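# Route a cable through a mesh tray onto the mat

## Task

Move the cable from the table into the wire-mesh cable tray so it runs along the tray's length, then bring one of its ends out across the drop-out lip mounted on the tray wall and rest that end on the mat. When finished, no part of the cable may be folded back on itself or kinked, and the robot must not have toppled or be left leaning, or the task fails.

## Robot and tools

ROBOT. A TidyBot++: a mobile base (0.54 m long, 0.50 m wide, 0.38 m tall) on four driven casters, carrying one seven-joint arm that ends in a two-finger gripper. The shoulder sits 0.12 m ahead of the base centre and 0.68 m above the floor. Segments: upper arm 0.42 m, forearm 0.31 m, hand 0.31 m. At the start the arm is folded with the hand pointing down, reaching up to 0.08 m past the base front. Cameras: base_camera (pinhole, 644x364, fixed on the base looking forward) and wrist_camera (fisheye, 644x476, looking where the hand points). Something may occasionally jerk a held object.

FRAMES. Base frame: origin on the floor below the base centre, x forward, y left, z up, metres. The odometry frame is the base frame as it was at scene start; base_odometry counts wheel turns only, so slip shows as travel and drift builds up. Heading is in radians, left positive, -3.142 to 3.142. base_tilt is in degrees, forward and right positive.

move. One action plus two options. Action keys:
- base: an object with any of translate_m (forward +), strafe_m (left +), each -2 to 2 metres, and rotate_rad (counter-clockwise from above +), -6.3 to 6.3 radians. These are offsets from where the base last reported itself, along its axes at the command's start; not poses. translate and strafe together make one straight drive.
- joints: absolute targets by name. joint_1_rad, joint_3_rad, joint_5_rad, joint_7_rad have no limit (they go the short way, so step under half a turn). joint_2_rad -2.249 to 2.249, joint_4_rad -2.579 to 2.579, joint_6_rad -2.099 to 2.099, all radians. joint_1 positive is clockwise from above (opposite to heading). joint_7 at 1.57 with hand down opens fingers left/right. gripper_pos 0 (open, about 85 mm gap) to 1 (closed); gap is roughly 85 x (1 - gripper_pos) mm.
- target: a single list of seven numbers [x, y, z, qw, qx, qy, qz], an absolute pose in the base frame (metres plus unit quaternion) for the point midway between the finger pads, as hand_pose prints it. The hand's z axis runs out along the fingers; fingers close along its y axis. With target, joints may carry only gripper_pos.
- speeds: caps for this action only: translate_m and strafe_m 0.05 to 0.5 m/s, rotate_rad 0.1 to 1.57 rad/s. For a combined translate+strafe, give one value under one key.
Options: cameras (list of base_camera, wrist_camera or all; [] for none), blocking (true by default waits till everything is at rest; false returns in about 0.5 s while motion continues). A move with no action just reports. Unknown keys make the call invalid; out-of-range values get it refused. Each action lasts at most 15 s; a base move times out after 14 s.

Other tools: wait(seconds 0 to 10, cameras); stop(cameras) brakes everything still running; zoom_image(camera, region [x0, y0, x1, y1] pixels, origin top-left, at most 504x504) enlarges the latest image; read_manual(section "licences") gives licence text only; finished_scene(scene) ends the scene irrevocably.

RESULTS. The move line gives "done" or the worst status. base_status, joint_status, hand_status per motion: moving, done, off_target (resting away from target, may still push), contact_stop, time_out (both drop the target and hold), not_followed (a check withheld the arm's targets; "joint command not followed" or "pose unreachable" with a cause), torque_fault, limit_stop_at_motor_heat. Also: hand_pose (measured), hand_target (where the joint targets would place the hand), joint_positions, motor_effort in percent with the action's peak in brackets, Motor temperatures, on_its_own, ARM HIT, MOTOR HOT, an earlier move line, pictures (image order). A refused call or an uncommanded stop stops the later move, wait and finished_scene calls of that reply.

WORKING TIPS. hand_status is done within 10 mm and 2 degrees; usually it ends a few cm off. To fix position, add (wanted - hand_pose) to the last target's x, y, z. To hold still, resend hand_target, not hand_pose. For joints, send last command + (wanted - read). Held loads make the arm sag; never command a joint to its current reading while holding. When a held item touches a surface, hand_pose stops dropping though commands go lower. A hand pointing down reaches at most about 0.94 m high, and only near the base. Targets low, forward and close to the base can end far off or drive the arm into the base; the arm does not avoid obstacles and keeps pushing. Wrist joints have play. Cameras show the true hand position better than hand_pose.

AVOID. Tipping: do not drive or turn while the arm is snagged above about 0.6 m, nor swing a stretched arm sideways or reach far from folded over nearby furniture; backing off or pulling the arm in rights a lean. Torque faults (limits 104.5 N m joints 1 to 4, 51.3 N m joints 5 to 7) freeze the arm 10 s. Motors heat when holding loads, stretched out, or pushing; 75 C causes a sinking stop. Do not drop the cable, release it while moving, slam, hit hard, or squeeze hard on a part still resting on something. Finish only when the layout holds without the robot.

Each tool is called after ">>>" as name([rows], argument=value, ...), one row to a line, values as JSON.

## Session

>>> move()

Scene clock: 0.00 s.
Motor temperatures (°C): [31 33 29 34 38 37 40]
base_odometry: x=+0.000 y=+0.000 heading=+0.000
base_tilt: forward=+0.6 right=-0.2
base_status: not commanded
joint_positions: joint_1_rad=+0.000 joint_2_rad=-0.345 joint_3_rad=+3.135 joint_4_rad=-2.522 joint_5_rad=+0.039 joint_6_rad=-0.921 joint_7_rad=+1.544 gripper_pos=+0.000
joint_status: not commanded
motor_effort: joint_1_rad=+2 joint_2_rad=-2 joint_3_rad=+0 joint_4_rad=+14 joint_5_rad=+1 joint_6_rad=+0 joint_7_rad=+0
hand_pose: x=+0.2490 y=-0.0076 z=+0.5879 quat_wxyz=(+0.016, +1.000, +0.001, +0.022) (m; base frame)
hand_target: x=+0.2481 y=-0.0076 z=+0.5874 quat_wxyz=(+0.016, +1.000, +0.001, +0.022) (m; base frame)
hand_status: not commanded
pictures: base_camera, wrist_camera

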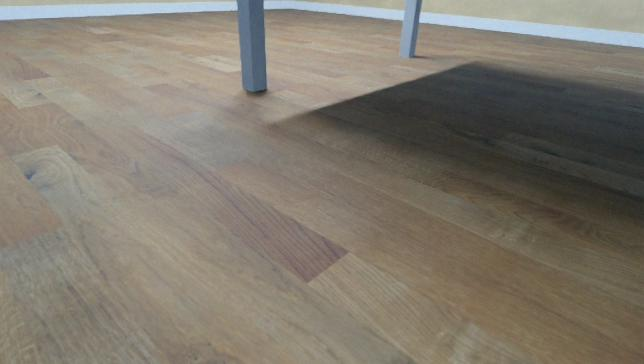

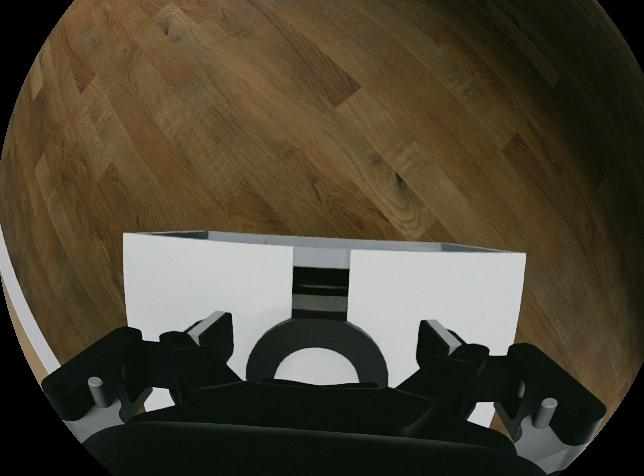

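>>> move(joints={"joint_1_rad": 0.0, "joint_2_rad": 0.0, "joint_3_rad": 3.14, "joint_4_rad": -1.0, "joint_5_rad": -0.04, "joint_6_rad": -1.1, "joint_7_rad": 1.57})

Scene clock: 15.43 s.
Motor temperatures (°C): [31 33 29 34 38 37 40]
move: done
base_odometry: x=+0.000 y=+0.000 heading=+0.000
base_tilt: forward=+0.6 right=-0.2
base_status: not commanded
joint_positions: joint_1_rad=+0.000 joint_2_rad=-0.022 joint_3_rad=+3.135 joint_4_rad=-1.006 joint_5_rad=+0.002 joint_6_rad=-1.018 joint_7_rad=+1.544 gripper_pos=+0.000
joint_status: all done
motor_effort: joint_1_rad=+2(2) joint_2_rad=-20(20) joint_3_rad=+0(2) joint_4_rad=+20(22) joint_5_rad=+0(1) joint_6_rad=+7(8) joint_7_rad=+0(2)
hand_pose: x=+0.6541 y=+0.0043 z=+1.1467 quat_wxyz=(-0.008, +0.842, -0.009, +0.540) (m; base frame)
hand_target: x=+0.6521 y=+0.0133 z=+1.1155 quat_wxyz=(-0.021, +0.867, +0.001, +0.497) (m; base frame)
hand_status: not commanded
pictures: base_camera, wrist_camera

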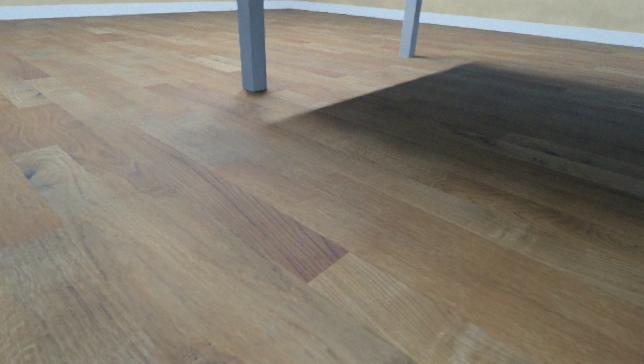

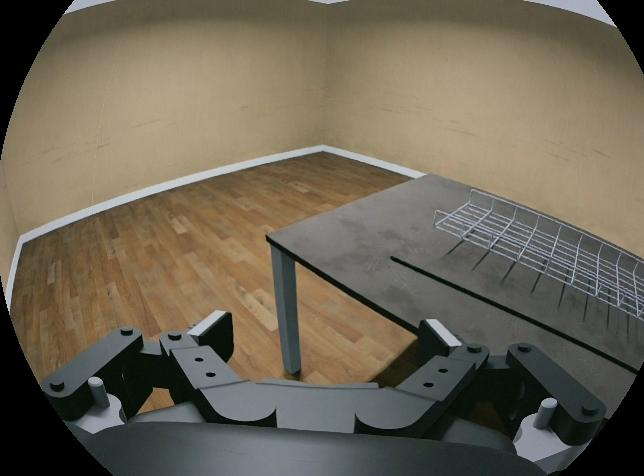

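>>> move(joints={"joint_1_rad": 0.8}, cameras=["wrist_camera"])

Scene clock: 46.17 s.
Motor temperatures (°C): [31 33 29 34 38 37 40]
move: done
base_odometry: x=+0.000 y=+0.000 heading=+0.000
base_tilt: forward=+0.6 right=-0.2
base_status: not commanded
joint_positions: joint_1_rad=+0.785 joint_2_rad=-0.018 joint_3_rad=+3.135 joint_4_rad=-1.006 joint_5_rad=-0.002 joint_6_rad=-1.018 joint_7_rad=+1.544 gripper_pos=+0.000
joint_status: all done
motor_effort: joint_1_rad=+2(4) joint_2_rad=-20(21) joint_3_rad=+0(2) joint_4_rad=+20(20) joint_5_rad=+0(1) joint_6_rad=+7(8) joint_7_rad=+0(1)
hand_pose: x=+0.5028 y=-0.3759 z=+1.1440 quat_wxyz=(+0.196, +0.776, -0.331, +0.500) (m; base frame)
hand_target: x=+0.4999 y=-0.3731 z=+1.1155 quat_wxyz=(+0.175, +0.799, -0.336, +0.466) (m; base frame)
hand_status: not commanded
pictures: wrist_camera

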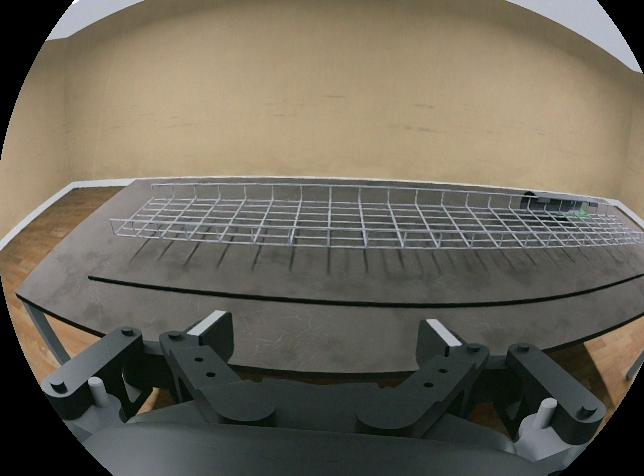

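>>> zoom_image(camera="wrist_camera", region=[440, 160, 644, 300])

>>> move(base={"rotate_rad": -0.785}, joints={"joint_1_rad": 0.5, "joint_2_rad": 0.0, "joint_4_rad": -1.0, "joint_6_rad": -1.0}, cameras=["wrist_camera"])

Scaled by 2.471.

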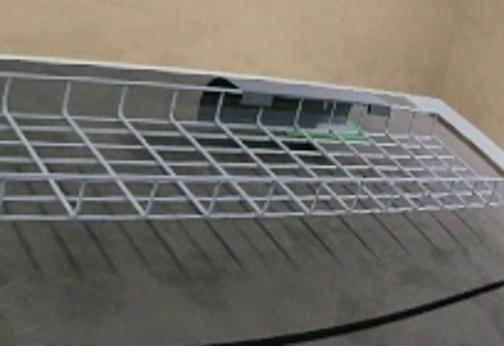

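Scene clock: 53.23 s.
Motor temperatures (°C): [31 33 29 34 38 37 40]
move: done
base_odometry: x=+0.000 y=+0.000 heading=-0.785
base_tilt: forward=+0.6 right=-0.2
base_status: done
joint_positions: joint_1_rad=+0.516 joint_2_rad=-0.013 joint_3_rad=+3.135 joint_4_rad=-1.006 joint_5_rad=-0.009 joint_6_rad=-1.018 joint_7_rad=+1.544 gripper_pos=+0.000
joint_status: all done
motor_effort: joint_1_rad=+1(4) joint_2_rad=-20(22) joint_3_rad=+0(3) joint_4_rad=+20(21) joint_5_rad=+0(1) joint_6_rad=+7(8) joint_7_rad=+0(1)
hand_pose: x=+0.5915 y=-0.2601 z=+1.1415 quat_wxyz=(+0.124, +0.814, -0.224, +0.521) (m; base frame)
hand_target: x=+0.6055 y=-0.2513 z=+1.1430 quat_wxyz=(+0.114, +0.815, -0.208, +0.528) (m; base frame)
hand_status: not commanded
pictures: wrist_camera

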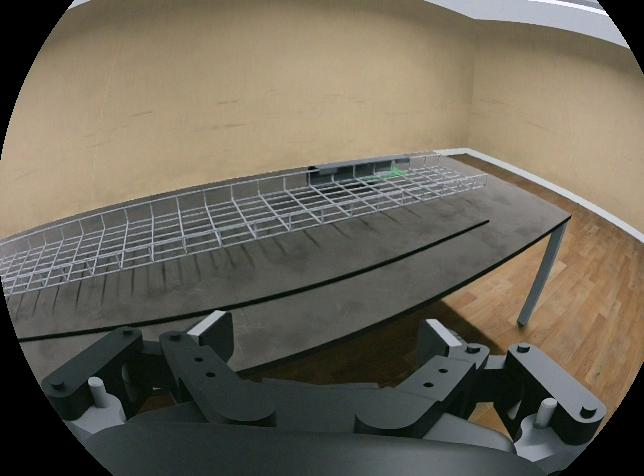

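>>> move()

Scene clock: 84.70 s.
Motor temperatures (°C): [31 33 29 34 38 37 40]
base_odometry: x=+0.000 y=+0.000 heading=-0.785
base_tilt: forward=+0.6 right=-0.2
base_status: done
joint_positions: joint_1_rad=+0.516 joint_2_rad=-0.013 joint_3_rad=+3.135 joint_4_rad=-1.006 joint_5_rad=-0.009 joint_6_rad=-1.018 joint_7_rad=+1.544 gripper_pos=+0.000
joint_status: all done
motor_effort: joint_1_rad=+2(4) joint_2_rad=-20(22) joint_3_rad=-1(3) joint_4_rad=+20(21) joint_5_rad=+0(1) joint_6_rad=+7(8) joint_7_rad=+1(1)
hand_pose: x=+0.5915 y=-0.2601 z=+1.1415 quat_wxyz=(+0.124, +0.814, -0.224, +0.521) (m; base frame)
hand_target: x=+0.6055 y=-0.2513 z=+1.1430 quat_wxyz=(+0.114, +0.815, -0.208, +0.528) (m; base frame)
hand_status: not commanded
pictures: base_camera, wrist_camera

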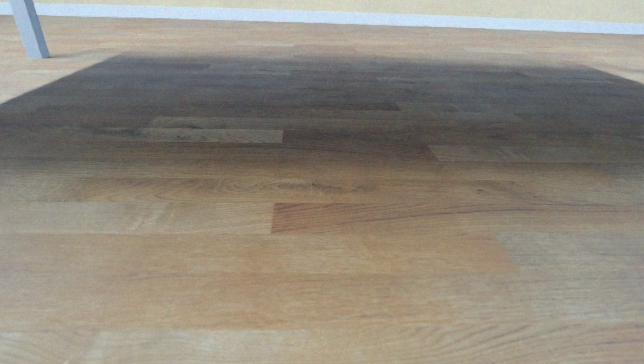

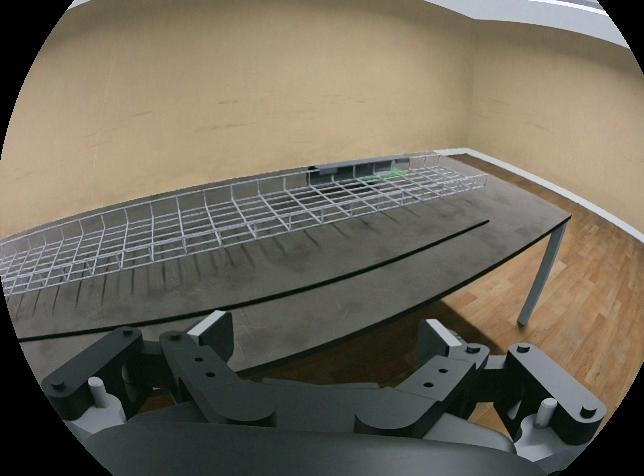

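>>> zoom_image(camera="wrist_camera", region=[150, 130, 650, 400])

Invalid region (150, 130, 650, 400): it reaches outside that camera's 644x476 image.

>>> zoom_image(camera="wrist_camera", region=[220, 130, 640, 400])

Scaled by 1.200.

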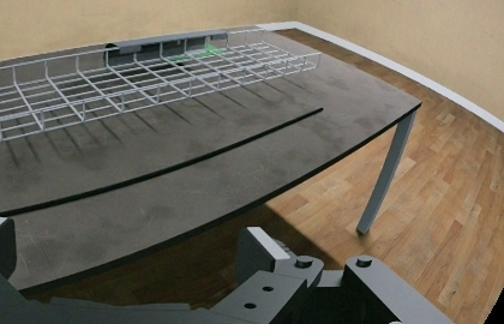

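>>> move(base={"translate_m": 0.66, "strafe_m": 0.48}, joints={"joint_1_rad": 0.0, "joint_2_rad": 0.0, "joint_3_rad": 3.14, "joint_4_rad": -1.0, "joint_5_rad": -0.04, "joint_6_rad": -1.45, "joint_7_rad": 1.57})

Scene clock: 215.40 s.
Motor temperatures (°C): [31 33 29 34 38 38 40]
move: done
base_odometry: x=+0.806 y=-0.127 heading=-0.785
base_tilt: forward=+0.6 right=-0.3
base_status: done
joint_positions: joint_1_rad=+0.013 joint_2_rad=-0.007 joint_3_rad=+3.135 joint_4_rad=-1.005 joint_5_rad=-0.009 joint_6_rad=-1.367 joint_7_rad=+1.544 gripper_pos=+0.000
joint_status: all done
motor_effort: joint_1_rad=+1(3) joint_2_rad=-19(22) joint_3_rad=+0(3) joint_4_rad=+19(21) joint_5_rad=+0(2) joint_6_rad=+5(8) joint_7_rad=+1(1)
hand_pose: x=+0.5983 y=+0.0011 z=+1.0511 quat_wxyz=(-0.008, +0.925, -0.015, +0.379) (m; base frame)
hand_target: x=+0.5819 y=+0.0144 z=+1.0329 quat_wxyz=(-0.020, +0.941, +0.005, +0.339) (m; base frame)
hand_status: not commanded
pictures: base_camera, wrist_camera

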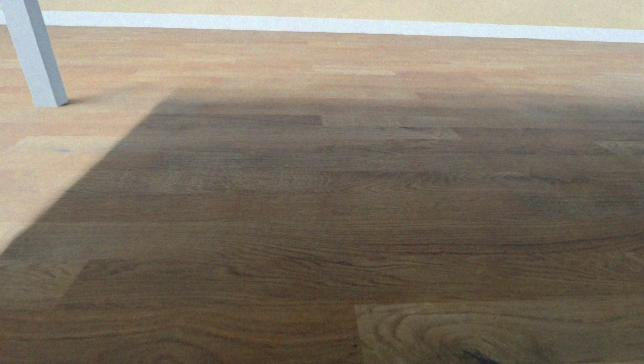

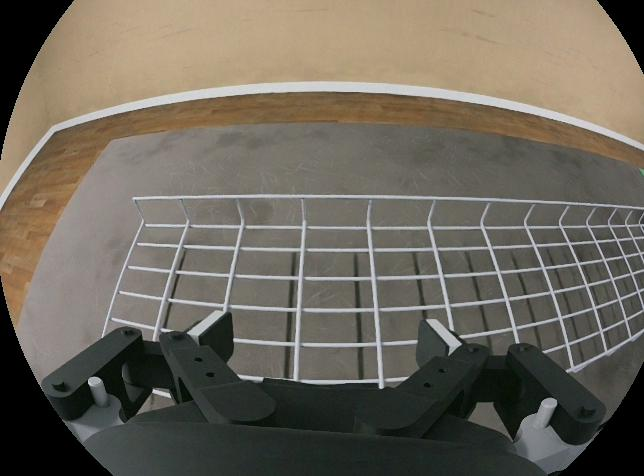

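>>> move(joints={"joint_1_rad": 0.0, "joint_2_rad": 0.15, "joint_3_rad": 3.14, "joint_4_rad": -0.875, "joint_5_rad": -0.04, "joint_6_rad": -2.09, "joint_7_rad": 0.0}, cameras=["wrist_camera"])

Scene clock: 259.53 s.
Motor temperatures (°C): [31 33 29 35 38 37 40]
move: done
base_odometry: x=+0.806 y=-0.127 heading=-0.785
base_tilt: forward=+0.6 right=-0.3
base_status: not commanded
joint_positions: joint_1_rad=+0.013 joint_2_rad=+0.131 joint_3_rad=+3.135 joint_4_rad=-0.883 joint_5_rad=-0.009 joint_6_rad=-2.003 joint_7_rad=+0.067 gripper_pos=+0.000
joint_status: all done
motor_effort: joint_1_rad=+1(2) joint_2_rad=-21(22) joint_3_rad=+0(1) joint_4_rad=+15(20) joint_5_rad=+0(2) joint_6_rad=+1(6) joint_7_rad=+1(2)
hand_pose: x=+0.4793 y=+0.0014 z=+0.9564 quat_wxyz=(-0.046, +0.728, -0.683, +0.043) (m; base frame)
hand_target: x=+0.4587 y=+0.0126 z=+0.9500 quat_wxyz=(-0.022, +0.715, -0.699, -0.003) (m; base frame)
hand_status: not commanded
pictures: wrist_camera

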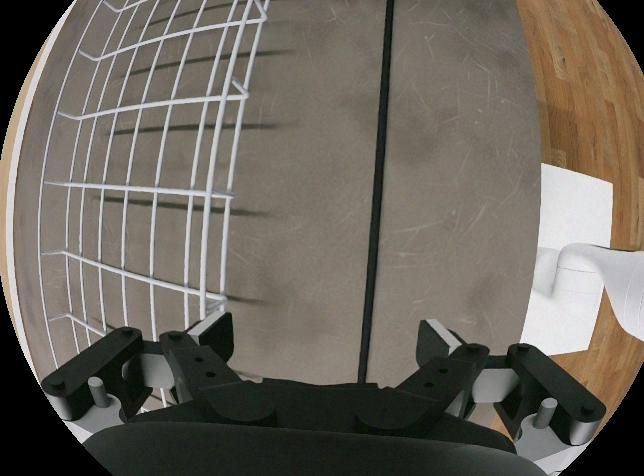

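>>> move(joints={"joint_1_rad": 0.0, "joint_2_rad": 0.057, "joint_3_rad": 3.14, "joint_4_rad": -1.483, "joint_5_rad": -0.04, "joint_6_rad": -1.527, "joint_7_rad": -0.02, "gripper_pos": 0.6}, cameras=["wrist_camera"])

Scene clock: 308.57 s.
Motor temperatures (°C): [31 33 29 34 38 37 40]
move: done
base_odometry: x=+0.806 y=-0.127 heading=-0.785
base_tilt: forward=+0.6 right=-0.2
base_status: not commanded
joint_positions: joint_1_rad=+0.013 joint_2_rad=+0.065 joint_3_rad=+3.135 joint_4_rad=-1.468 joint_5_rad=-0.009 joint_6_rad=-1.615 joint_7_rad=+0.048 gripper_pos=+0.600
joint_status: all done
motor_effort: joint_1_rad=+1(2) joint_2_rad=-21(23) joint_3_rad=+0(1) joint_4_rad=+17(18) joint_5_rad=+0(2) joint_6_rad=+0(1) joint_7_rad=+0(1)
hand_pose: x=+0.4586 y=+0.0020 z=+0.8025 quat_wxyz=(-0.002, +0.722, -0.692, -0.005) (m; base frame)
hand_target: x=+0.4803 y=+0.0144 z=+0.8014 quat_wxyz=(-0.041, +0.700, -0.713, +0.012) (m; base frame)
hand_status: not commanded
pictures: wrist_camera

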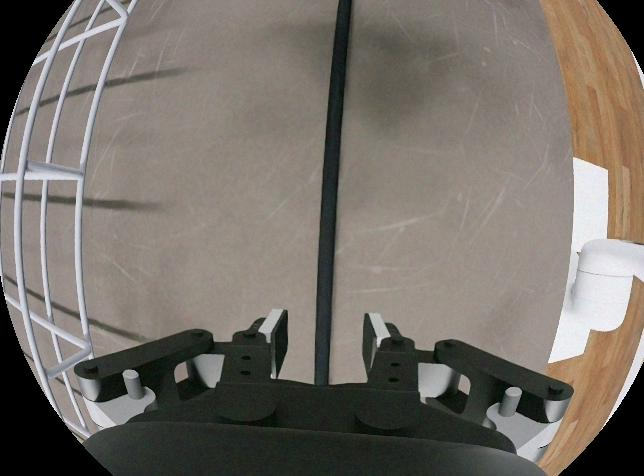

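>>> move(joints={"joint_1_rad": 0.0, "joint_2_rad": 0.087, "joint_3_rad": 3.14, "joint_4_rad": -1.630, "joint_5_rad": -0.04, "joint_6_rad": -1.374, "joint_7_rad": -0.02, "gripper_pos": 0.6}, cameras=["wrist_camera"])

Scene clock: 332.77 s.
Motor temperatures (°C): [31 33 29 34 38 37 40]
move: done
base_odometry: x=+0.806 y=-0.127 heading=-0.785
base_tilt: forward=+0.6 right=-0.2
base_status: not commanded
joint_positions: joint_1_rad=+0.013 joint_2_rad=+0.073 joint_3_rad=+3.135 joint_4_rad=-1.617 joint_5_rad=-0.009 joint_6_rad=-1.461 joint_7_rad=+0.048 gripper_pos=+0.600
joint_status: all done
motor_effort: joint_1_rad=+1(2) joint_2_rad=-21(21) joint_3_rad=+0(2) joint_4_rad=+17(18) joint_5_rad=+0(2) joint_6_rad=+0(1) joint_7_rad=+1(1)
hand_pose: x=+0.4586 y=+0.0020 z=+0.7526 quat_wxyz=(+0.000, +0.721, -0.693, -0.007) (m; base frame)
hand_target: x=+0.4823 y=+0.0141 z=+0.7445 quat_wxyz=(-0.032, +0.698, -0.716, +0.004) (m; base frame)
hand_status: not commanded
pictures: wrist_camera

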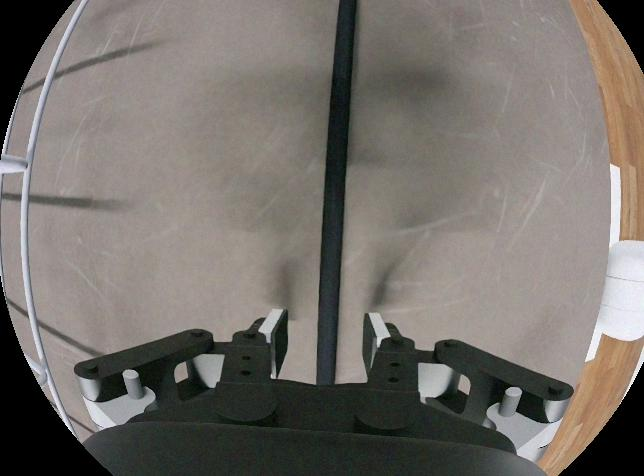

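>>> move(joints={"gripper_pos": 0.93}, cameras=[])

>>> move(joints={"gripper_pos": 0.96}, cameras=["wrist_camera"])

Scene clock: 337.40 s.
Motor temperatures (°C): [31 33 29 34 38 37 40]
move: done
base_odometry: x=+0.806 y=-0.127 heading=-0.785
base_tilt: forward=+0.6 right=-0.2
base_status: not commanded
joint_positions: joint_1_rad=+0.013 joint_2_rad=+0.073 joint_3_rad=+3.135 joint_4_rad=-1.617 joint_5_rad=-0.009 joint_6_rad=-1.459 joint_7_rad=+0.048 gripper_pos=+0.928
joint_status: all done
motor_effort: joint_1_rad=+1(2) joint_2_rad=-21(21) joint_3_rad=-1(1) joint_4_rad=+17(17) joint_5_rad=-1(1) joint_6_rad=+0(0) joint_7_rad=+1(1)
hand_pose: x=+0.4594 y=+0.0020 z=+0.7526 quat_wxyz=(-0.001, +0.721, -0.693, -0.006) (m; base frame)
hand_target: x=+0.4823 y=+0.0141 z=+0.7445 quat_wxyz=(-0.032, +0.698, -0.716, +0.004) (m; base frame)
hand_status: not commanded
pictures: none
No camera images: "cameras" was empty.

Scene clock: 337.80 s.
Motor temperatures (°C): [31 33 29 34 38 37 40]
move: done
base_odometry: x=+0.806 y=-0.127 heading=-0.785
base_tilt: forward=+0.6 right=-0.2
base_status: not commanded
joint_positions: joint_1_rad=+0.013 joint_2_rad=+0.072 joint_3_rad=+3.135 joint_4_rad=-1.617 joint_5_rad=-0.010 joint_6_rad=-1.458 joint_7_rad=+0.048 gripper_pos=+0.955
joint_status: all done
motor_effort: joint_1_rad=+1(2) joint_2_rad=-18(20) joint_3_rad=+0(1) joint_4_rad=+14(17) joint_5_rad=+0(1) joint_6_rad=+0(1) joint_7_rad=+0(1)
hand_pose: x=+0.4598 y=+0.0021 z=+0.7531 quat_wxyz=(-0.002, +0.721, -0.693, -0.005) (m; base frame)
hand_target: x=+0.4823 y=+0.0141 z=+0.7445 quat_wxyz=(-0.032, +0.698, -0.716, +0.004) (m; base frame)
hand_status: not commanded
pictures: wrist_camera

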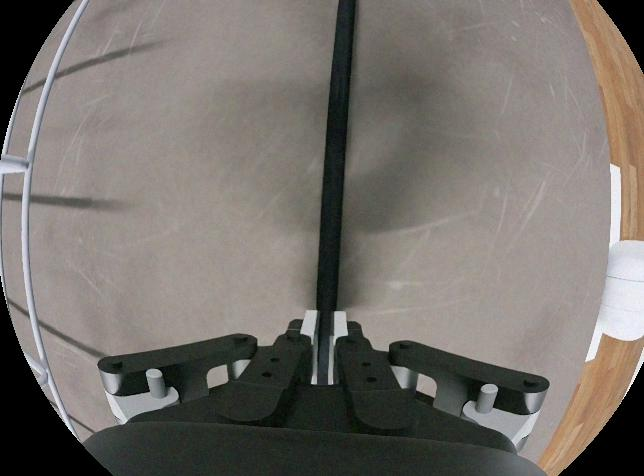

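>>> move(joints={"gripper_pos": 0.98}, cameras=[])

Scene clock: 342.67 s.
Motor temperatures (°C): [31 33 29 34 38 37 40]
move: done
base_odometry: x=+0.806 y=-0.127 heading=-0.785
base_tilt: forward=+0.6 right=-0.2
base_status: not commanded
joint_positions: joint_1_rad=+0.013 joint_2_rad=+0.070 joint_3_rad=+3.135 joint_4_rad=-1.616 joint_5_rad=-0.010 joint_6_rad=-1.458 joint_7_rad=+0.048 gripper_pos=+0.980
joint_status: all done
motor_effort: joint_1_rad=+2(2) joint_2_rad=-19(20) joint_3_rad=+0(1) joint_4_rad=+16(17) joint_5_rad=+0(1) joint_6_rad=+0(1) joint_7_rad=+0(1)
hand_pose: x=+0.4602 y=+0.0021 z=+0.7541 quat_wxyz=(-0.003, +0.721, -0.693, -0.004) (m; base frame)
hand_target: x=+0.4823 y=+0.0141 z=+0.7445 quat_wxyz=(-0.032, +0.698, -0.716, +0.004) (m; base frame)
hand_status: not commanded
pictures: none
No camera images: "cameras" was empty.

>>> move(joints={"gripper_pos": 0.6}, cameras=[])

>>> move(joints={"joint_1_rad": 0.0, "joint_2_rad": 0.094, "joint_3_rad": 3.14, "joint_4_rad": -1.657, "joint_5_rad": -0.04, "joint_6_rad": -1.341, "joint_7_rad": -0.02, "gripper_pos": 0.6}, cameras=["wrist_camera"])

Scene clock: 351.53 s.
Motor temperatures (°C): [31 33 29 34 38 37 40]
move: done
base_odometry: x=+0.806 y=-0.127 heading=-0.785
base_tilt: forward=+0.6 right=-0.2
base_status: not commanded
joint_positions: joint_1_rad=+0.013 joint_2_rad=+0.073 joint_3_rad=+3.135 joint_4_rad=-1.620 joint_5_rad=-0.010 joint_6_rad=-1.458 joint_7_rad=+0.048 gripper_pos=+0.600
joint_status: all done
motor_effort: joint_1_rad=+1(2) joint_2_rad=-20(21) joint_3_rad=+0(1) joint_4_rad=+17(18) joint_5_rad=+1(1) joint_6_rad=+0(1) joint_7_rad=+0(1)
hand_pose: x=+0.4589 y=+0.0021 z=+0.7520 quat_wxyz=(-0.001, +0.721, -0.693, -0.007) (m; base frame)
hand_target: x=+0.4823 y=+0.0141 z=+0.7445 quat_wxyz=(-0.032, +0.698, -0.716, +0.004) (m; base frame)
hand_status: not commanded
pictures: none
No camera images: "cameras" was empty.

Scene clock: 352.13 s.
Motor temperatures (°C): [31 33 29 34 38 37 40]
move: done
base_odometry: x=+0.806 y=-0.127 heading=-0.785
base_tilt: forward=+0.6 right=-0.3
base_status: not commanded
joint_positions: joint_1_rad=+0.013 joint_2_rad=+0.075 joint_3_rad=+3.135 joint_4_rad=-1.644 joint_5_rad=-0.010 joint_6_rad=-1.423 joint_7_rad=+0.048 gripper_pos=+0.600
joint_status: all done
motor_effort: joint_1_rad=+2(2) joint_2_rad=-18(21) joint_3_rad=+0(1) joint_4_rad=+15(18) joint_5_rad=+0(2) joint_6_rad=+0(1) joint_7_rad=+0(1)
hand_pose: x=+0.4610 y=+0.0021 z=+0.7436 quat_wxyz=(-0.003, +0.721, -0.693, -0.004) (m; base frame)
hand_target: x=+0.4832 y=+0.0141 z=+0.7337 quat_wxyz=(-0.031, +0.697, -0.716, +0.003) (m; base frame)
hand_status: not commanded
pictures: wrist_camera

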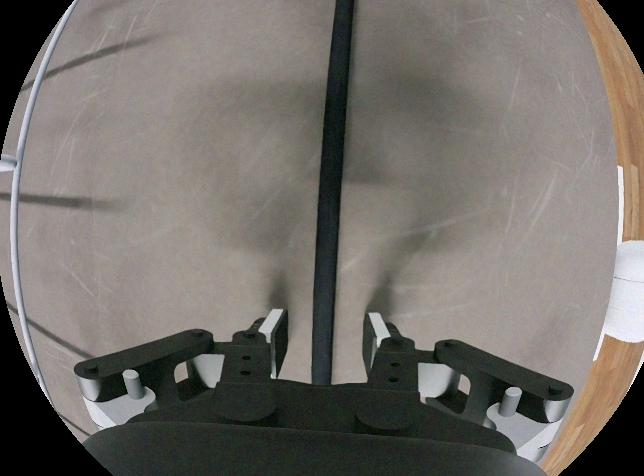

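>>> move(joints={"gripper_pos": 0.9}, cameras=[])

>>> move(joints={"gripper_pos": 0.95}, cameras=["wrist_camera"])

Scene clock: 360.83 s.
Motor temperatures (°C): [31 33 29 34 38 37 40]
move: done
base_odometry: x=+0.806 y=-0.127 heading=-0.785
base_tilt: forward=+0.6 right=-0.2
base_status: not commanded
joint_positions: joint_1_rad=+0.013 joint_2_rad=+0.075 joint_3_rad=+3.135 joint_4_rad=-1.642 joint_5_rad=-0.010 joint_6_rad=-1.414 joint_7_rad=+0.047 gripper_pos=+0.897
joint_status: all done
motor_effort: joint_1_rad=+2(3) joint_2_rad=-17(18) joint_3_rad=+0(1) joint_4_rad=+13(15) joint_5_rad=+0(1) joint_6_rad=+0(2) joint_7_rad=+0(1)
hand_pose: x=+0.4649 y=+0.0020 z=+0.7446 quat_wxyz=(-0.007, +0.721, -0.693, +0.001) (m; base frame)
hand_target: x=+0.4832 y=+0.0141 z=+0.7337 quat_wxyz=(-0.031, +0.697, -0.716, +0.003) (m; base frame)
hand_status: not commanded
pictures: none
No camera images: "cameras" was empty.

Scene clock: 361.30 s.
Motor temperatures (°C): [31 33 29 34 38 37 40]
move: done
base_odometry: x=+0.806 y=-0.127 heading=-0.785
base_tilt: forward=+0.6 right=-0.2
base_status: not commanded
joint_positions: joint_1_rad=+0.013 joint_2_rad=+0.074 joint_3_rad=+3.135 joint_4_rad=-1.641 joint_5_rad=-0.010 joint_6_rad=-1.414 joint_7_rad=+0.047 gripper_pos=+0.930
joint_status: all done
motor_effort: joint_1_rad=+1(1) joint_2_rad=-17(17) joint_3_rad=-1(1) joint_4_rad=+13(14) joint_5_rad=+0(1) joint_6_rad=+0(0) joint_7_rad=+1(1)
hand_pose: x=+0.4649 y=+0.0020 z=+0.7448 quat_wxyz=(-0.008, +0.721, -0.693, +0.001) (m; base frame)
hand_target: x=+0.4832 y=+0.0141 z=+0.7337 quat_wxyz=(-0.031, +0.697, -0.716, +0.003) (m; base frame)
hand_status: not commanded
pictures: wrist_camera

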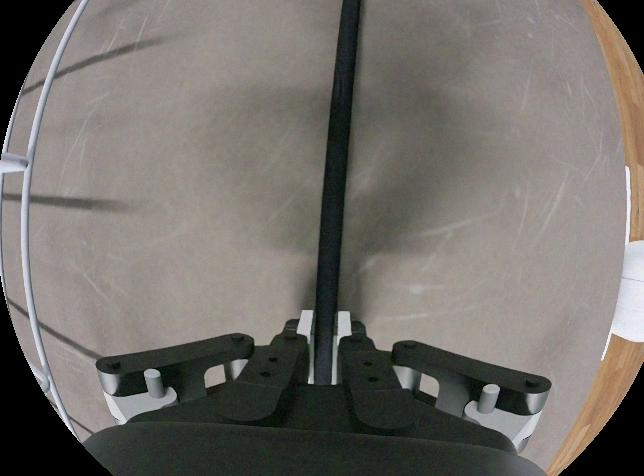

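>>> move(joints={"joint_1_rad": 0.0, "joint_2_rad": 0.09, "joint_3_rad": 3.14, "joint_4_rad": -1.25, "joint_5_rad": -0.04, "joint_6_rad": -1.78, "joint_7_rad": -0.02, "gripper_pos": 0.97}, cameras=["wrist_camera"])

Scene clock: 410.87 s.
Motor temperatures (°C): [31 33 29 34 38 37 40]
move: done
base_odometry: x=+0.806 y=-0.127 heading=-0.785
base_tilt: forward=+0.6 right=-0.2
base_status: not commanded
joint_positions: joint_1_rad=+0.013 joint_2_rad=+0.086 joint_3_rad=+3.135 joint_4_rad=-1.260 joint_5_rad=-0.010 joint_6_rad=-1.691 joint_7_rad=+0.047 gripper_pos=+0.940
joint_status: all done
motor_effort: joint_1_rad=+1(2) joint_2_rad=-22(23) joint_3_rad=+0(2) joint_4_rad=+18(20) joint_5_rad=+0(1) joint_6_rad=+1(2) joint_7_rad=+1(2)
hand_pose: x=+0.4939 y=+0.0018 z=+0.8616 quat_wxyz=(-0.039, +0.721, -0.691, +0.034) (m; base frame)
hand_target: x=+0.4695 y=+0.0141 z=+0.8618 quat_wxyz=(-0.021, +0.703, -0.710, -0.006) (m; base frame)
hand_status: not commanded
pictures: wrist_camera

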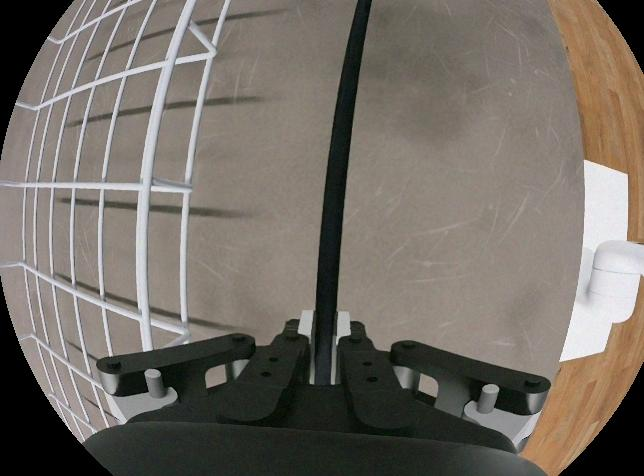

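>>> move(joints={"joint_1_rad": 0.0, "joint_2_rad": 0.1, "joint_3_rad": 3.14, "joint_4_rad": -0.845, "joint_5_rad": -0.04, "joint_6_rad": -2.06, "joint_7_rad": -0.02, "gripper_pos": 0.97}, cameras=[])

>>> move(joints={"joint_1_rad": 0.0, "joint_2_rad": 0.105, "joint_3_rad": 3.14, "joint_4_rad": -0.822, "joint_5_rad": -0.04, "joint_6_rad": -1.4, "joint_7_rad": -0.02, "gripper_pos": 0.97}, cameras=["wrist_camera"])

Scene clock: 421.13 s.
Motor temperatures (°C): [31 33 29 34 38 37 40]
move: done
base_odometry: x=+0.806 y=-0.127 heading=-0.785
base_tilt: forward=+0.6 right=-0.2
base_status: not commanded
joint_positions: joint_1_rad=+0.013 joint_2_rad=+0.086 joint_3_rad=+3.135 joint_4_rad=-0.855 joint_5_rad=-0.010 joint_6_rad=-1.973 joint_7_rad=+0.047 gripper_pos=+0.940
joint_status: all done
motor_effort: joint_1_rad=+1(2) joint_2_rad=-20(23) joint_3_rad=+0(1) joint_4_rad=+15(20) joint_5_rad=+0(1) joint_6_rad=+2(2) joint_7_rad=+0(2)
hand_pose: x=+0.4793 y=+0.0016 z=+0.9827 quat_wxyz=(-0.081, +0.718, -0.687, +0.079) (m; base frame)
hand_target: x=+0.4580 y=+0.0128 z=+0.9764 quat_wxyz=(-0.061, +0.706, -0.704, +0.036) (m; base frame)
hand_status: not commanded
pictures: none
No camera images: "cameras" was empty.

Scene clock: 422.43 s.
Motor temperatures (°C): [31 33 29 34 38 37 40]
move: done
base_odometry: x=+0.806 y=-0.127 heading=-0.785
base_tilt: forward=+0.6 right=-0.2
base_status: not commanded
joint_positions: joint_1_rad=+0.013 joint_2_rad=+0.092 joint_3_rad=+3.135 joint_4_rad=-0.832 joint_5_rad=-0.010 joint_6_rad=-1.482 joint_7_rad=+0.046 gripper_pos=+0.940
joint_status: all done
motor_effort: joint_1_rad=+1(2) joint_2_rad=-23(24) joint_3_rad=-1(2) joint_4_rad=+18(19) joint_5_rad=+0(2) joint_6_rad=+6(7) joint_7_rad=+0(2)
hand_pose: x=+0.6172 y=+0.0009 z=+1.0595 quat_wxyz=(-0.251, +0.674, -0.646, +0.258) (m; base frame)
hand_target: x=+0.6408 y=+0.0144 z=+1.0755 quat_wxyz=(-0.297, +0.646, -0.652, +0.263) (m; base frame)
hand_status: not commanded
pictures: wrist_camera

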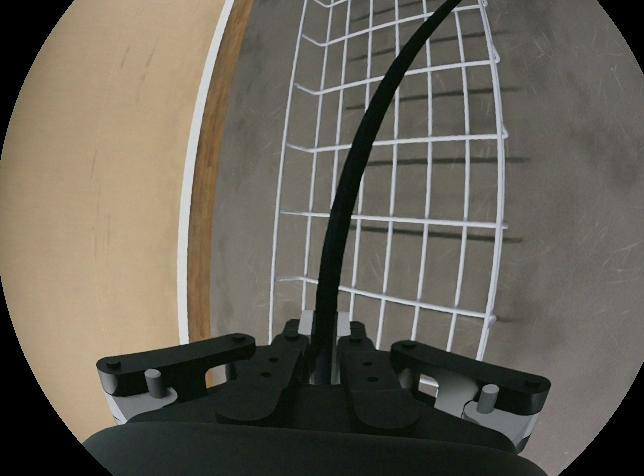

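>>> move(joints={"joint_1_rad": 0.0, "joint_2_rad": 0.477, "joint_3_rad": 3.14, "joint_4_rad": -0.525, "joint_5_rad": -0.04, "joint_6_rad": -1.626, "joint_7_rad": -0.02, "gripper_pos": 0.97}, cameras=["wrist_camera"])

>>> move(joints={"joint_1_rad": 0.0, "joint_2_rad": 0.634, "joint_3_rad": 3.14, "joint_4_rad": -0.585, "joint_5_rad": -0.04, "joint_6_rad": -1.732, "joint_7_rad": -0.02, "gripper_pos": 0.97}, cameras=["wrist_camera"])

Scene clock: 443.57 s.
Motor temperatures (°C): [31 33 29 34 38 37 40]
move: done
base_odometry: x=+0.806 y=-0.127 heading=-0.785
base_tilt: forward=+0.6 right=-0.2
base_status: not commanded
joint_positions: joint_1_rad=+0.013 joint_2_rad=+0.471 joint_3_rad=+3.135 joint_4_rad=-0.536 joint_5_rad=-0.010 joint_6_rad=-1.548 joint_7_rad=+0.046 gripper_pos=+0.940
joint_status: all done
motor_effort: joint_1_rad=+1(2) joint_2_rad=-37(41) joint_3_rad=-1(2) joint_4_rad=+19(20) joint_5_rad=+0(2) joint_6_rad=+5(8) joint_7_rad=+0(2)
hand_pose: x=+0.7477 y=-0.0009 z=+0.9655 quat_wxyz=(-0.203, +0.691, -0.663, +0.206) (m; base frame)
hand_target: x=+0.7298 y=+0.0145 z=+0.9540 quat_wxyz=(-0.195, +0.682, -0.686, +0.164) (m; base frame)
hand_status: not commanded
pictures: wrist_camera

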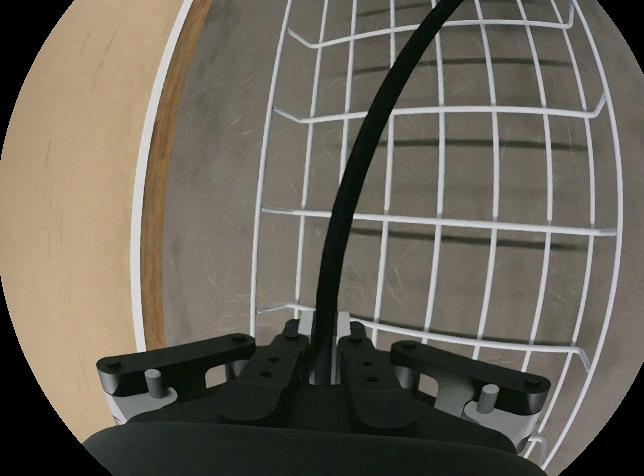

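Scene clock: 445.00 s.
Motor temperatures (°C): [31 33 29 34 38 37 40]
move: done
base_odometry: x=+0.806 y=-0.127 heading=-0.785
base_tilt: forward=+0.6 right=-0.2
base_status: not commanded
joint_positions: joint_1_rad=+0.011 joint_2_rad=+0.625 joint_3_rad=+3.135 joint_4_rad=-0.581 joint_5_rad=-0.010 joint_6_rad=-1.646 joint_7_rad=+0.046 gripper_pos=+0.940
joint_status: all done
motor_effort: joint_1_rad=+2(3) joint_2_rad=-41(47) joint_3_rad=+0(2) joint_4_rad=+17(21) joint_5_rad=+1(2) joint_6_rad=+2(5) joint_7_rad=+0(2)
hand_pose: x=+0.7476 y=+0.0004 z=+0.8370 quat_wxyz=(-0.104, +0.714, -0.685, +0.100) (m; base frame)
hand_target: x=+0.7222 y=+0.0143 z=+0.8237 quat_wxyz=(-0.082, +0.701, -0.707, +0.052) (m; base frame)
hand_status: not commanded
pictures: wrist_camera

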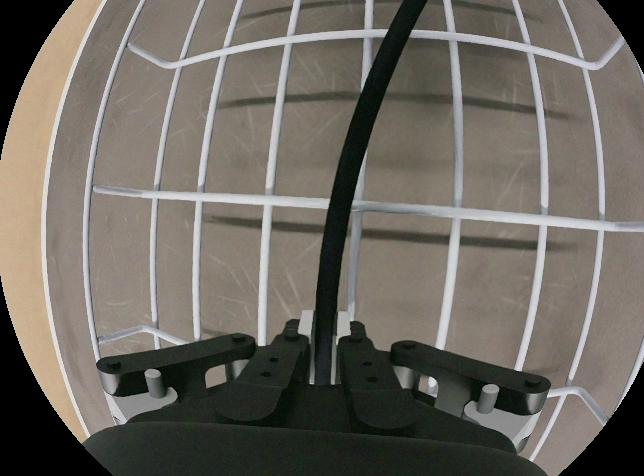

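>>> move(joints={"joint_2_rad": 0.65}, cameras=[])

Scene clock: 451.03 s.
Motor temperatures (°C): [31 33 29 34 38 37 40]
move: done
base_odometry: x=+0.806 y=-0.127 heading=-0.785
base_tilt: forward=+0.6 right=-0.3
base_status: not commanded
joint_positions: joint_1_rad=+0.011 joint_2_rad=+0.629 joint_3_rad=+3.135 joint_4_rad=-0.581 joint_5_rad=-0.010 joint_6_rad=-1.649 joint_7_rad=+0.046 gripper_pos=+0.940
joint_status: all done
motor_effort: joint_1_rad=+2(2) joint_2_rad=-42(43) joint_3_rad=+0(1) joint_4_rad=+18(18) joint_5_rad=+1(1) joint_6_rad=+2(2) joint_7_rad=+0(1)
hand_pose: x=+0.7472 y=+0.0004 z=+0.8342 quat_wxyz=(-0.102, +0.714, -0.685, +0.097) (m; base frame)
hand_target: x=+0.7244 y=+0.0143 z=+0.8141 quat_wxyz=(-0.076, +0.701, -0.707, +0.047) (m; base frame)
hand_status: not commanded
pictures: none
No camera images: "cameras" was empty.

>>> move(joints={"gripper_pos": 0.86}, cameras=[])

>>> move(joints={"gripper_pos": 0.55}, cameras=[])

>>> move(joints={"joint_1_rad": 0.0, "joint_2_rad": 0.455, "joint_3_rad": 3.14, "joint_4_rad": -0.545, "joint_5_rad": -0.04, "joint_6_rad": -1.7, "joint_7_rad": -0.02, "gripper_pos": 0.55}, cameras=["wrist_camera"])

Scene clock: 459.80 s.
Motor temperatures (°C): [31 33 29 34 38 37 40]
move: done
base_odometry: x=+0.806 y=-0.127 heading=-0.785
base_tilt: forward=+0.6 right=-0.3
base_status: not commanded
joint_positions: joint_1_rad=+0.011 joint_2_rad=+0.629 joint_3_rad=+3.135 joint_4_rad=-0.581 joint_5_rad=-0.010 joint_6_rad=-1.649 joint_7_rad=+0.046 gripper_pos=+0.860
joint_status: all done
motor_effort: joint_1_rad=+2(2) joint_2_rad=-41(42) joint_3_rad=-1(1) joint_4_rad=+18(18) joint_5_rad=+1(1) joint_6_rad=+2(2) joint_7_rad=+0(1)
hand_pose: x=+0.7472 y=+0.0004 z=+0.8342 quat_wxyz=(-0.102, +0.714, -0.685, +0.097) (m; base frame)
hand_target: x=+0.7244 y=+0.0143 z=+0.8141 quat_wxyz=(-0.076, +0.701, -0.707, +0.047) (m; base frame)
hand_status: not commanded
pictures: none
No camera images: "cameras" was empty.

Scene clock: 460.50 s.
Motor temperatures (°C): [31 33 29 34 38 37 40]
move: done
base_odometry: x=+0.806 y=-0.127 heading=-0.785
base_tilt: forward=+0.6 right=-0.2
base_status: not commanded
joint_positions: joint_1_rad=+0.011 joint_2_rad=+0.629 joint_3_rad=+3.135 joint_4_rad=-0.581 joint_5_rad=-0.010 joint_6_rad=-1.649 joint_7_rad=+0.046 gripper_pos=+0.550
joint_status: all done
motor_effort: joint_1_rad=+2(2) joint_2_rad=-41(41) joint_3_rad=-1(1) joint_4_rad=+18(18) joint_5_rad=+1(1) joint_6_rad=+2(2) joint_7_rad=+0(1)
hand_pose: x=+0.7472 y=+0.0004 z=+0.8342 quat_wxyz=(-0.102, +0.714, -0.685, +0.097) (m; base frame)
hand_target: x=+0.7244 y=+0.0143 z=+0.8141 quat_wxyz=(-0.076, +0.701, -0.707, +0.047) (m; base frame)
hand_status: not commanded
pictures: none
No camera images: "cameras" was empty.

Scene clock: 462.07 s.
Motor temperatures (°C): [31 33 29 34 38 37 40]
move: done
base_odometry: x=+0.806 y=-0.127 heading=-0.785
base_tilt: forward=+0.6 right=-0.3
base_status: not commanded
joint_positions: joint_1_rad=+0.011 joint_2_rad=+0.439 joint_3_rad=+3.135 joint_4_rad=-0.542 joint_5_rad=-0.010 joint_6_rad=-1.649 joint_7_rad=+0.046 gripper_pos=+0.550
joint_status: all done
motor_effort: joint_1_rad=+1(2) joint_2_rad=-35(45) joint_3_rad=-1(2) joint_4_rad=+17(21) joint_5_rad=+1(2) joint_6_rad=+4(5) joint_7_rad=+0(2)
hand_pose: x=+0.7115 y=+0.0007 z=+0.9660 quat_wxyz=(-0.179, +0.699, -0.669, +0.179) (m; base frame)
hand_target: x=+0.7013 y=+0.0144 z=+0.9484 quat_wxyz=(-0.170, +0.688, -0.691, +0.139) (m; base frame)
hand_status: not commanded
pictures: wrist_camera

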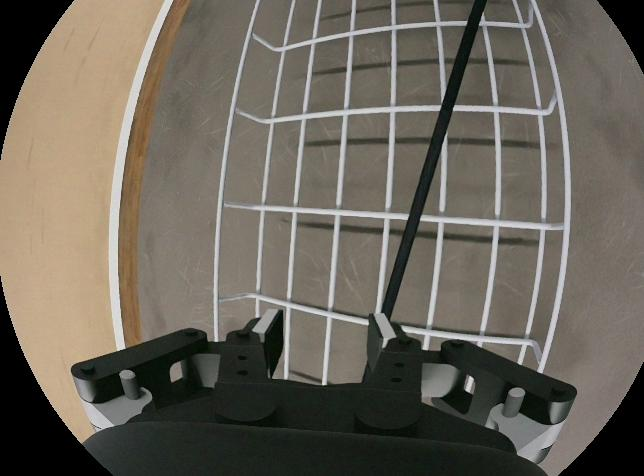

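>>> move(base={"strafe_m": -0.68}, joints={"joint_1_rad": 0.0, "joint_2_rad": 0.1, "joint_3_rad": 3.14, "joint_4_rad": -0.875, "joint_5_rad": -0.04, "joint_6_rad": -2.0, "joint_7_rad": -0.02, "gripper_pos": 0.6}, cameras=["wrist_camera"])

Scene clock: 471.73 s.
Motor temperatures (°C): [31 34 29 34 38 37 40]
move: done
base_odometry: x=+0.325 y=-0.608 heading=-0.785
base_tilt: forward=+0.6 right=-0.2
base_status: done
joint_positions: joint_1_rad=+0.002 joint_2_rad=+0.090 joint_3_rad=+3.135 joint_4_rad=-0.859 joint_5_rad=-0.012 joint_6_rad=-1.915 joint_7_rad=+0.046 gripper_pos=+0.600
joint_status: all done
motor_effort: joint_1_rad=+2(6) joint_2_rad=-20(36) joint_3_rad=-1(2) joint_4_rad=+15(19) joint_5_rad=+0(3) joint_6_rad=+2(4) joint_7_rad=+0(2)
hand_pose: x=+0.4978 y=+0.0062 z=+0.9847 quat_wxyz=(-0.100, +0.719, -0.681, +0.096) (m; base frame)
hand_target: x=+0.4726 y=+0.0132 z=+0.9701 quat_wxyz=(-0.072, +0.705, -0.704, +0.046) (m; base frame)
hand_status: not commanded
pictures: wrist_camera

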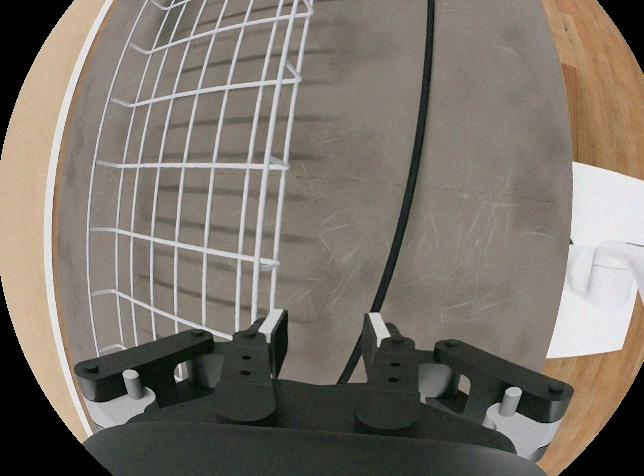

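>>> move(joints={"joint_1_rad": 0.0, "joint_2_rad": 0.163, "joint_3_rad": 3.14, "joint_4_rad": -1.36, "joint_5_rad": -0.04, "joint_6_rad": -1.565, "joint_7_rad": -0.26, "gripper_pos": 0.55}, cameras=["wrist_camera"])

Scene clock: 492.67 s.
Motor temperatures (°C): [31 33 29 34 38 37 40]
move: done
base_odometry: x=+0.325 y=-0.608 heading=-0.785
base_tilt: forward=+0.6 right=-0.2
base_status: not commanded
joint_positions: joint_1_rad=+0.002 joint_2_rad=+0.147 joint_3_rad=+3.135 joint_4_rad=-1.345 joint_5_rad=-0.012 joint_6_rad=-1.653 joint_7_rad=-0.190 gripper_pos=+0.550
joint_status: all done
motor_effort: joint_1_rad=+2(3) joint_2_rad=-23(26) joint_3_rad=-1(2) joint_4_rad=+17(19) joint_5_rad=+0(1) joint_6_rad=+0(3) joint_7_rad=+0(2)
hand_pose: x=+0.4928 y=+0.0064 z=+0.8114 quat_wxyz=(-0.002, +0.639, -0.769, -0.006) (m; base frame)
hand_target: x=+0.5179 y=+0.0144 z=+0.8014 quat_wxyz=(-0.033, +0.610, -0.792, +0.000) (m; base frame)
hand_status: not commanded
pictures: wrist_camera

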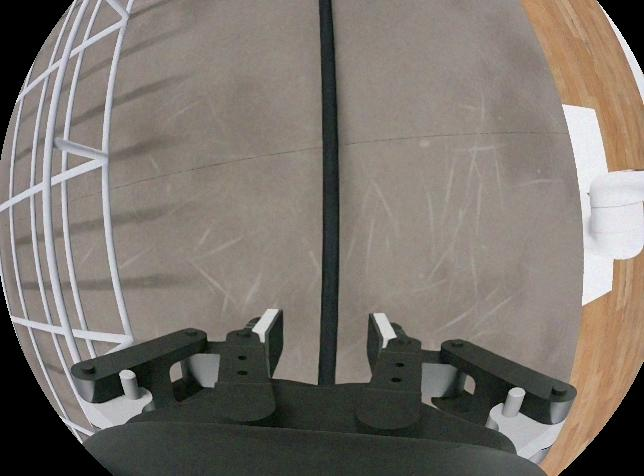

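>>> move(joints={"joint_1_rad": 0.0, "joint_2_rad": 0.172, "joint_3_rad": 3.14, "joint_4_rad": -1.56, "joint_5_rad": -0.04, "joint_6_rad": -1.359, "joint_7_rad": -0.26, "gripper_pos": 0.6}, cameras=["wrist_camera"])

Scene clock: 500.90 s.
Motor temperatures (°C): [31 33 29 34 38 37 40]
move: done
base_odometry: x=+0.325 y=-0.608 heading=-0.785
base_tilt: forward=+0.6 right=-0.2
base_status: not commanded
joint_positions: joint_1_rad=+0.002 joint_2_rad=+0.155 joint_3_rad=+3.135 joint_4_rad=-1.547 joint_5_rad=-0.012 joint_6_rad=-1.447 joint_7_rad=-0.192 gripper_pos=+0.600
joint_status: all done
motor_effort: joint_1_rad=+2(2) joint_2_rad=-24(25) joint_3_rad=+0(1) joint_4_rad=+17(18) joint_5_rad=+0(1) joint_6_rad=+0(1) joint_7_rad=+0(2)
hand_pose: x=+0.4935 y=+0.0065 z=+0.7453 quat_wxyz=(-0.001, +0.637, -0.771, -0.007) (m; base frame)
hand_target: x=+0.5170 y=+0.0141 z=+0.7353 quat_wxyz=(-0.032, +0.607, -0.794, +0.000) (m; base frame)
hand_status: not commanded
pictures: wrist_camera

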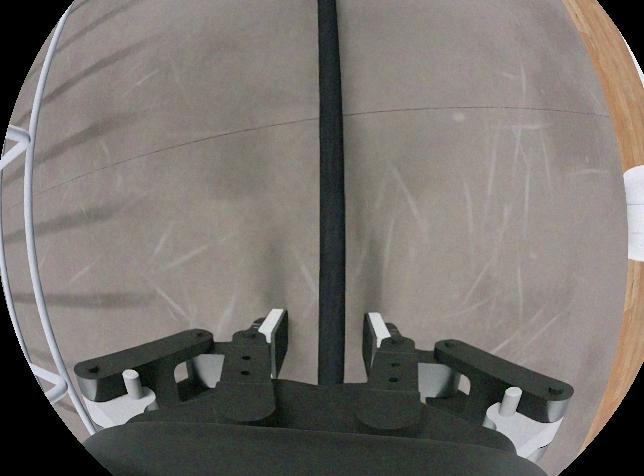

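>>> move(joints={"gripper_pos": 0.9}, cameras=[])

>>> move(joints={"gripper_pos": 0.96}, cameras=["wrist_camera"])

Scene clock: 506.37 s.
Motor temperatures (°C): [31 33 29 34 38 37 40]
move: done
base_odometry: x=+0.325 y=-0.608 heading=-0.785
base_tilt: forward=+0.6 right=-0.2
base_status: not commanded
joint_positions: joint_1_rad=+0.002 joint_2_rad=+0.155 joint_3_rad=+3.135 joint_4_rad=-1.547 joint_5_rad=-0.012 joint_6_rad=-1.444 joint_7_rad=-0.192 gripper_pos=+0.898
joint_status: all done
motor_effort: joint_1_rad=+1(2) joint_2_rad=-24(24) joint_3_rad=-1(1) joint_4_rad=+17(18) joint_5_rad=+1(1) joint_6_rad=+0(1) joint_7_rad=+0(1)
hand_pose: x=+0.4942 y=+0.0065 z=+0.7453 quat_wxyz=(-0.002, +0.637, -0.771, -0.006) (m; base frame)
hand_target: x=+0.5170 y=+0.0141 z=+0.7353 quat_wxyz=(-0.032, +0.607, -0.794, +0.000) (m; base frame)
hand_status: not commanded
pictures: none
No camera images: "cameras" was empty.

Scene clock: 506.83 s.
Motor temperatures (°C): [31 33 29 34 38 37 40]
move: done
base_odometry: x=+0.325 y=-0.608 heading=-0.785
base_tilt: forward=+0.6 right=-0.2
base_status: not commanded
joint_positions: joint_1_rad=+0.002 joint_2_rad=+0.155 joint_3_rad=+3.135 joint_4_rad=-1.547 joint_5_rad=-0.012 joint_6_rad=-1.444 joint_7_rad=-0.192 gripper_pos=+0.932
joint_status: all done
motor_effort: joint_1_rad=+2(2) joint_2_rad=-24(24) joint_3_rad=+0(1) joint_4_rad=+17(18) joint_5_rad=+0(1) joint_6_rad=+0(1) joint_7_rad=+0(1)
hand_pose: x=+0.4942 y=+0.0065 z=+0.7453 quat_wxyz=(-0.002, +0.637, -0.771, -0.006) (m; base frame)
hand_target: x=+0.5170 y=+0.0141 z=+0.7353 quat_wxyz=(-0.032, +0.607, -0.794, +0.000) (m; base frame)
hand_status: not commanded
pictures: wrist_camera

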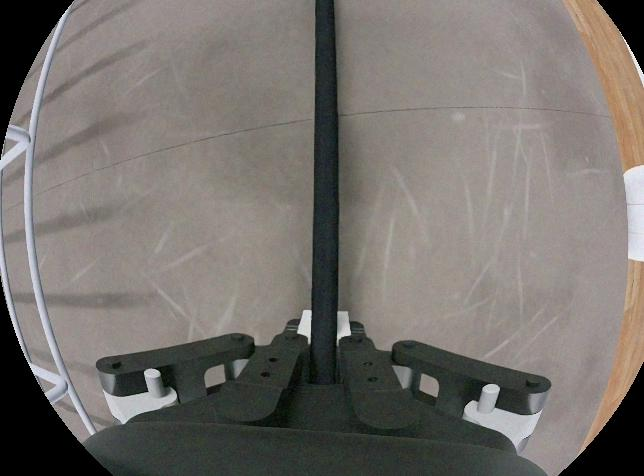

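>>> move(joints={"joint_1_rad": 0.0, "joint_2_rad": 0.165, "joint_3_rad": 3.14, "joint_4_rad": -1.18, "joint_5_rad": -0.04, "joint_6_rad": -1.78, "joint_7_rad": -0.26, "gripper_pos": 0.97}, cameras=[])

>>> move(joints={"joint_1_rad": 0.0, "joint_2_rad": 0.163, "joint_3_rad": 3.14, "joint_4_rad": -0.812, "joint_5_rad": -0.04, "joint_6_rad": -2.05, "joint_7_rad": -0.16, "gripper_pos": 0.97}, cameras=["wrist_camera"])

Scene clock: 519.30 s.
Motor temperatures (°C): [31 33 29 34 38 37 40]
move: off_target
base_odometry: x=+0.325 y=-0.608 heading=-0.785
base_tilt: forward=+0.6 right=-0.2
base_status: not commanded
joint_positions: joint_1_rad=+0.002 joint_2_rad=+0.155 joint_3_rad=+3.135 joint_4_rad=-1.189 joint_5_rad=-0.012 joint_6_rad=-1.691 joint_7_rad=-0.193 gripper_pos=+0.932
joint_status: gripper_pos off_target (ended at +0.932, target +0.970); the others done
motor_effort: joint_1_rad=+2(2) joint_2_rad=-25(26) joint_3_rad=+0(2) joint_4_rad=+18(20) joint_5_rad=+0(1) joint_6_rad=+1(2) joint_7_rad=+0(2)
hand_pose: x=+0.5232 y=+0.0065 z=+0.8586 quat_wxyz=(-0.045, +0.637, -0.769, +0.029) (m; base frame)
hand_target: x=+0.4996 y=+0.0141 z=+0.8562 quat_wxyz=(-0.019, +0.613, -0.790, -0.011) (m; base frame)
hand_status: not commanded
pictures: none
No camera images: "cameras" was empty.

Scene clock: 520.80 s.
Motor temperatures (°C): [31 33 29 34 38 37 40]
move: off_target
base_odometry: x=+0.325 y=-0.608 heading=-0.785
base_tilt: forward=+0.6 right=-0.2
base_status: not commanded
joint_positions: joint_1_rad=+0.002 joint_2_rad=+0.155 joint_3_rad=+3.135 joint_4_rad=-0.823 joint_5_rad=-0.012 joint_6_rad=-1.963 joint_7_rad=-0.193 gripper_pos=+0.932
joint_status: gripper_pos off_target (ended at +0.932, target +0.970); the others done
motor_effort: joint_1_rad=+2(2) joint_2_rad=-23(27) joint_3_rad=+0(2) joint_4_rad=+15(20) joint_5_rad=+0(1) joint_6_rad=+1(2) joint_7_rad=+2(2)
hand_pose: x=+0.5068 y=+0.0061 z=+0.9681 quat_wxyz=(-0.081, +0.636, -0.765, +0.059) (m; base frame)
hand_target: x=+0.4835 y=+0.0129 z=+0.9644 quat_wxyz=(-0.056, +0.655, -0.753, +0.025) (m; base frame)
hand_status: not commanded
pictures: wrist_camera

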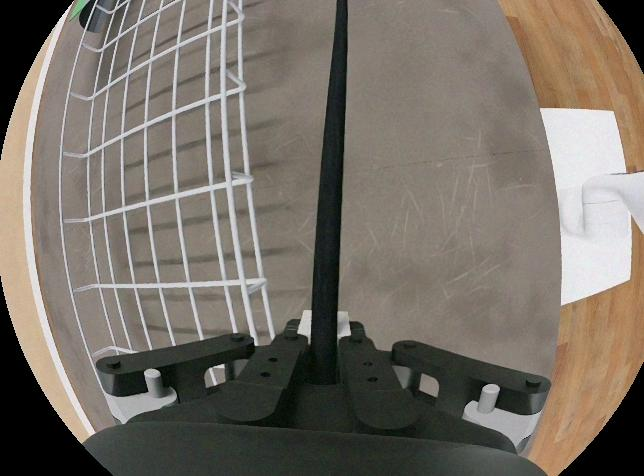

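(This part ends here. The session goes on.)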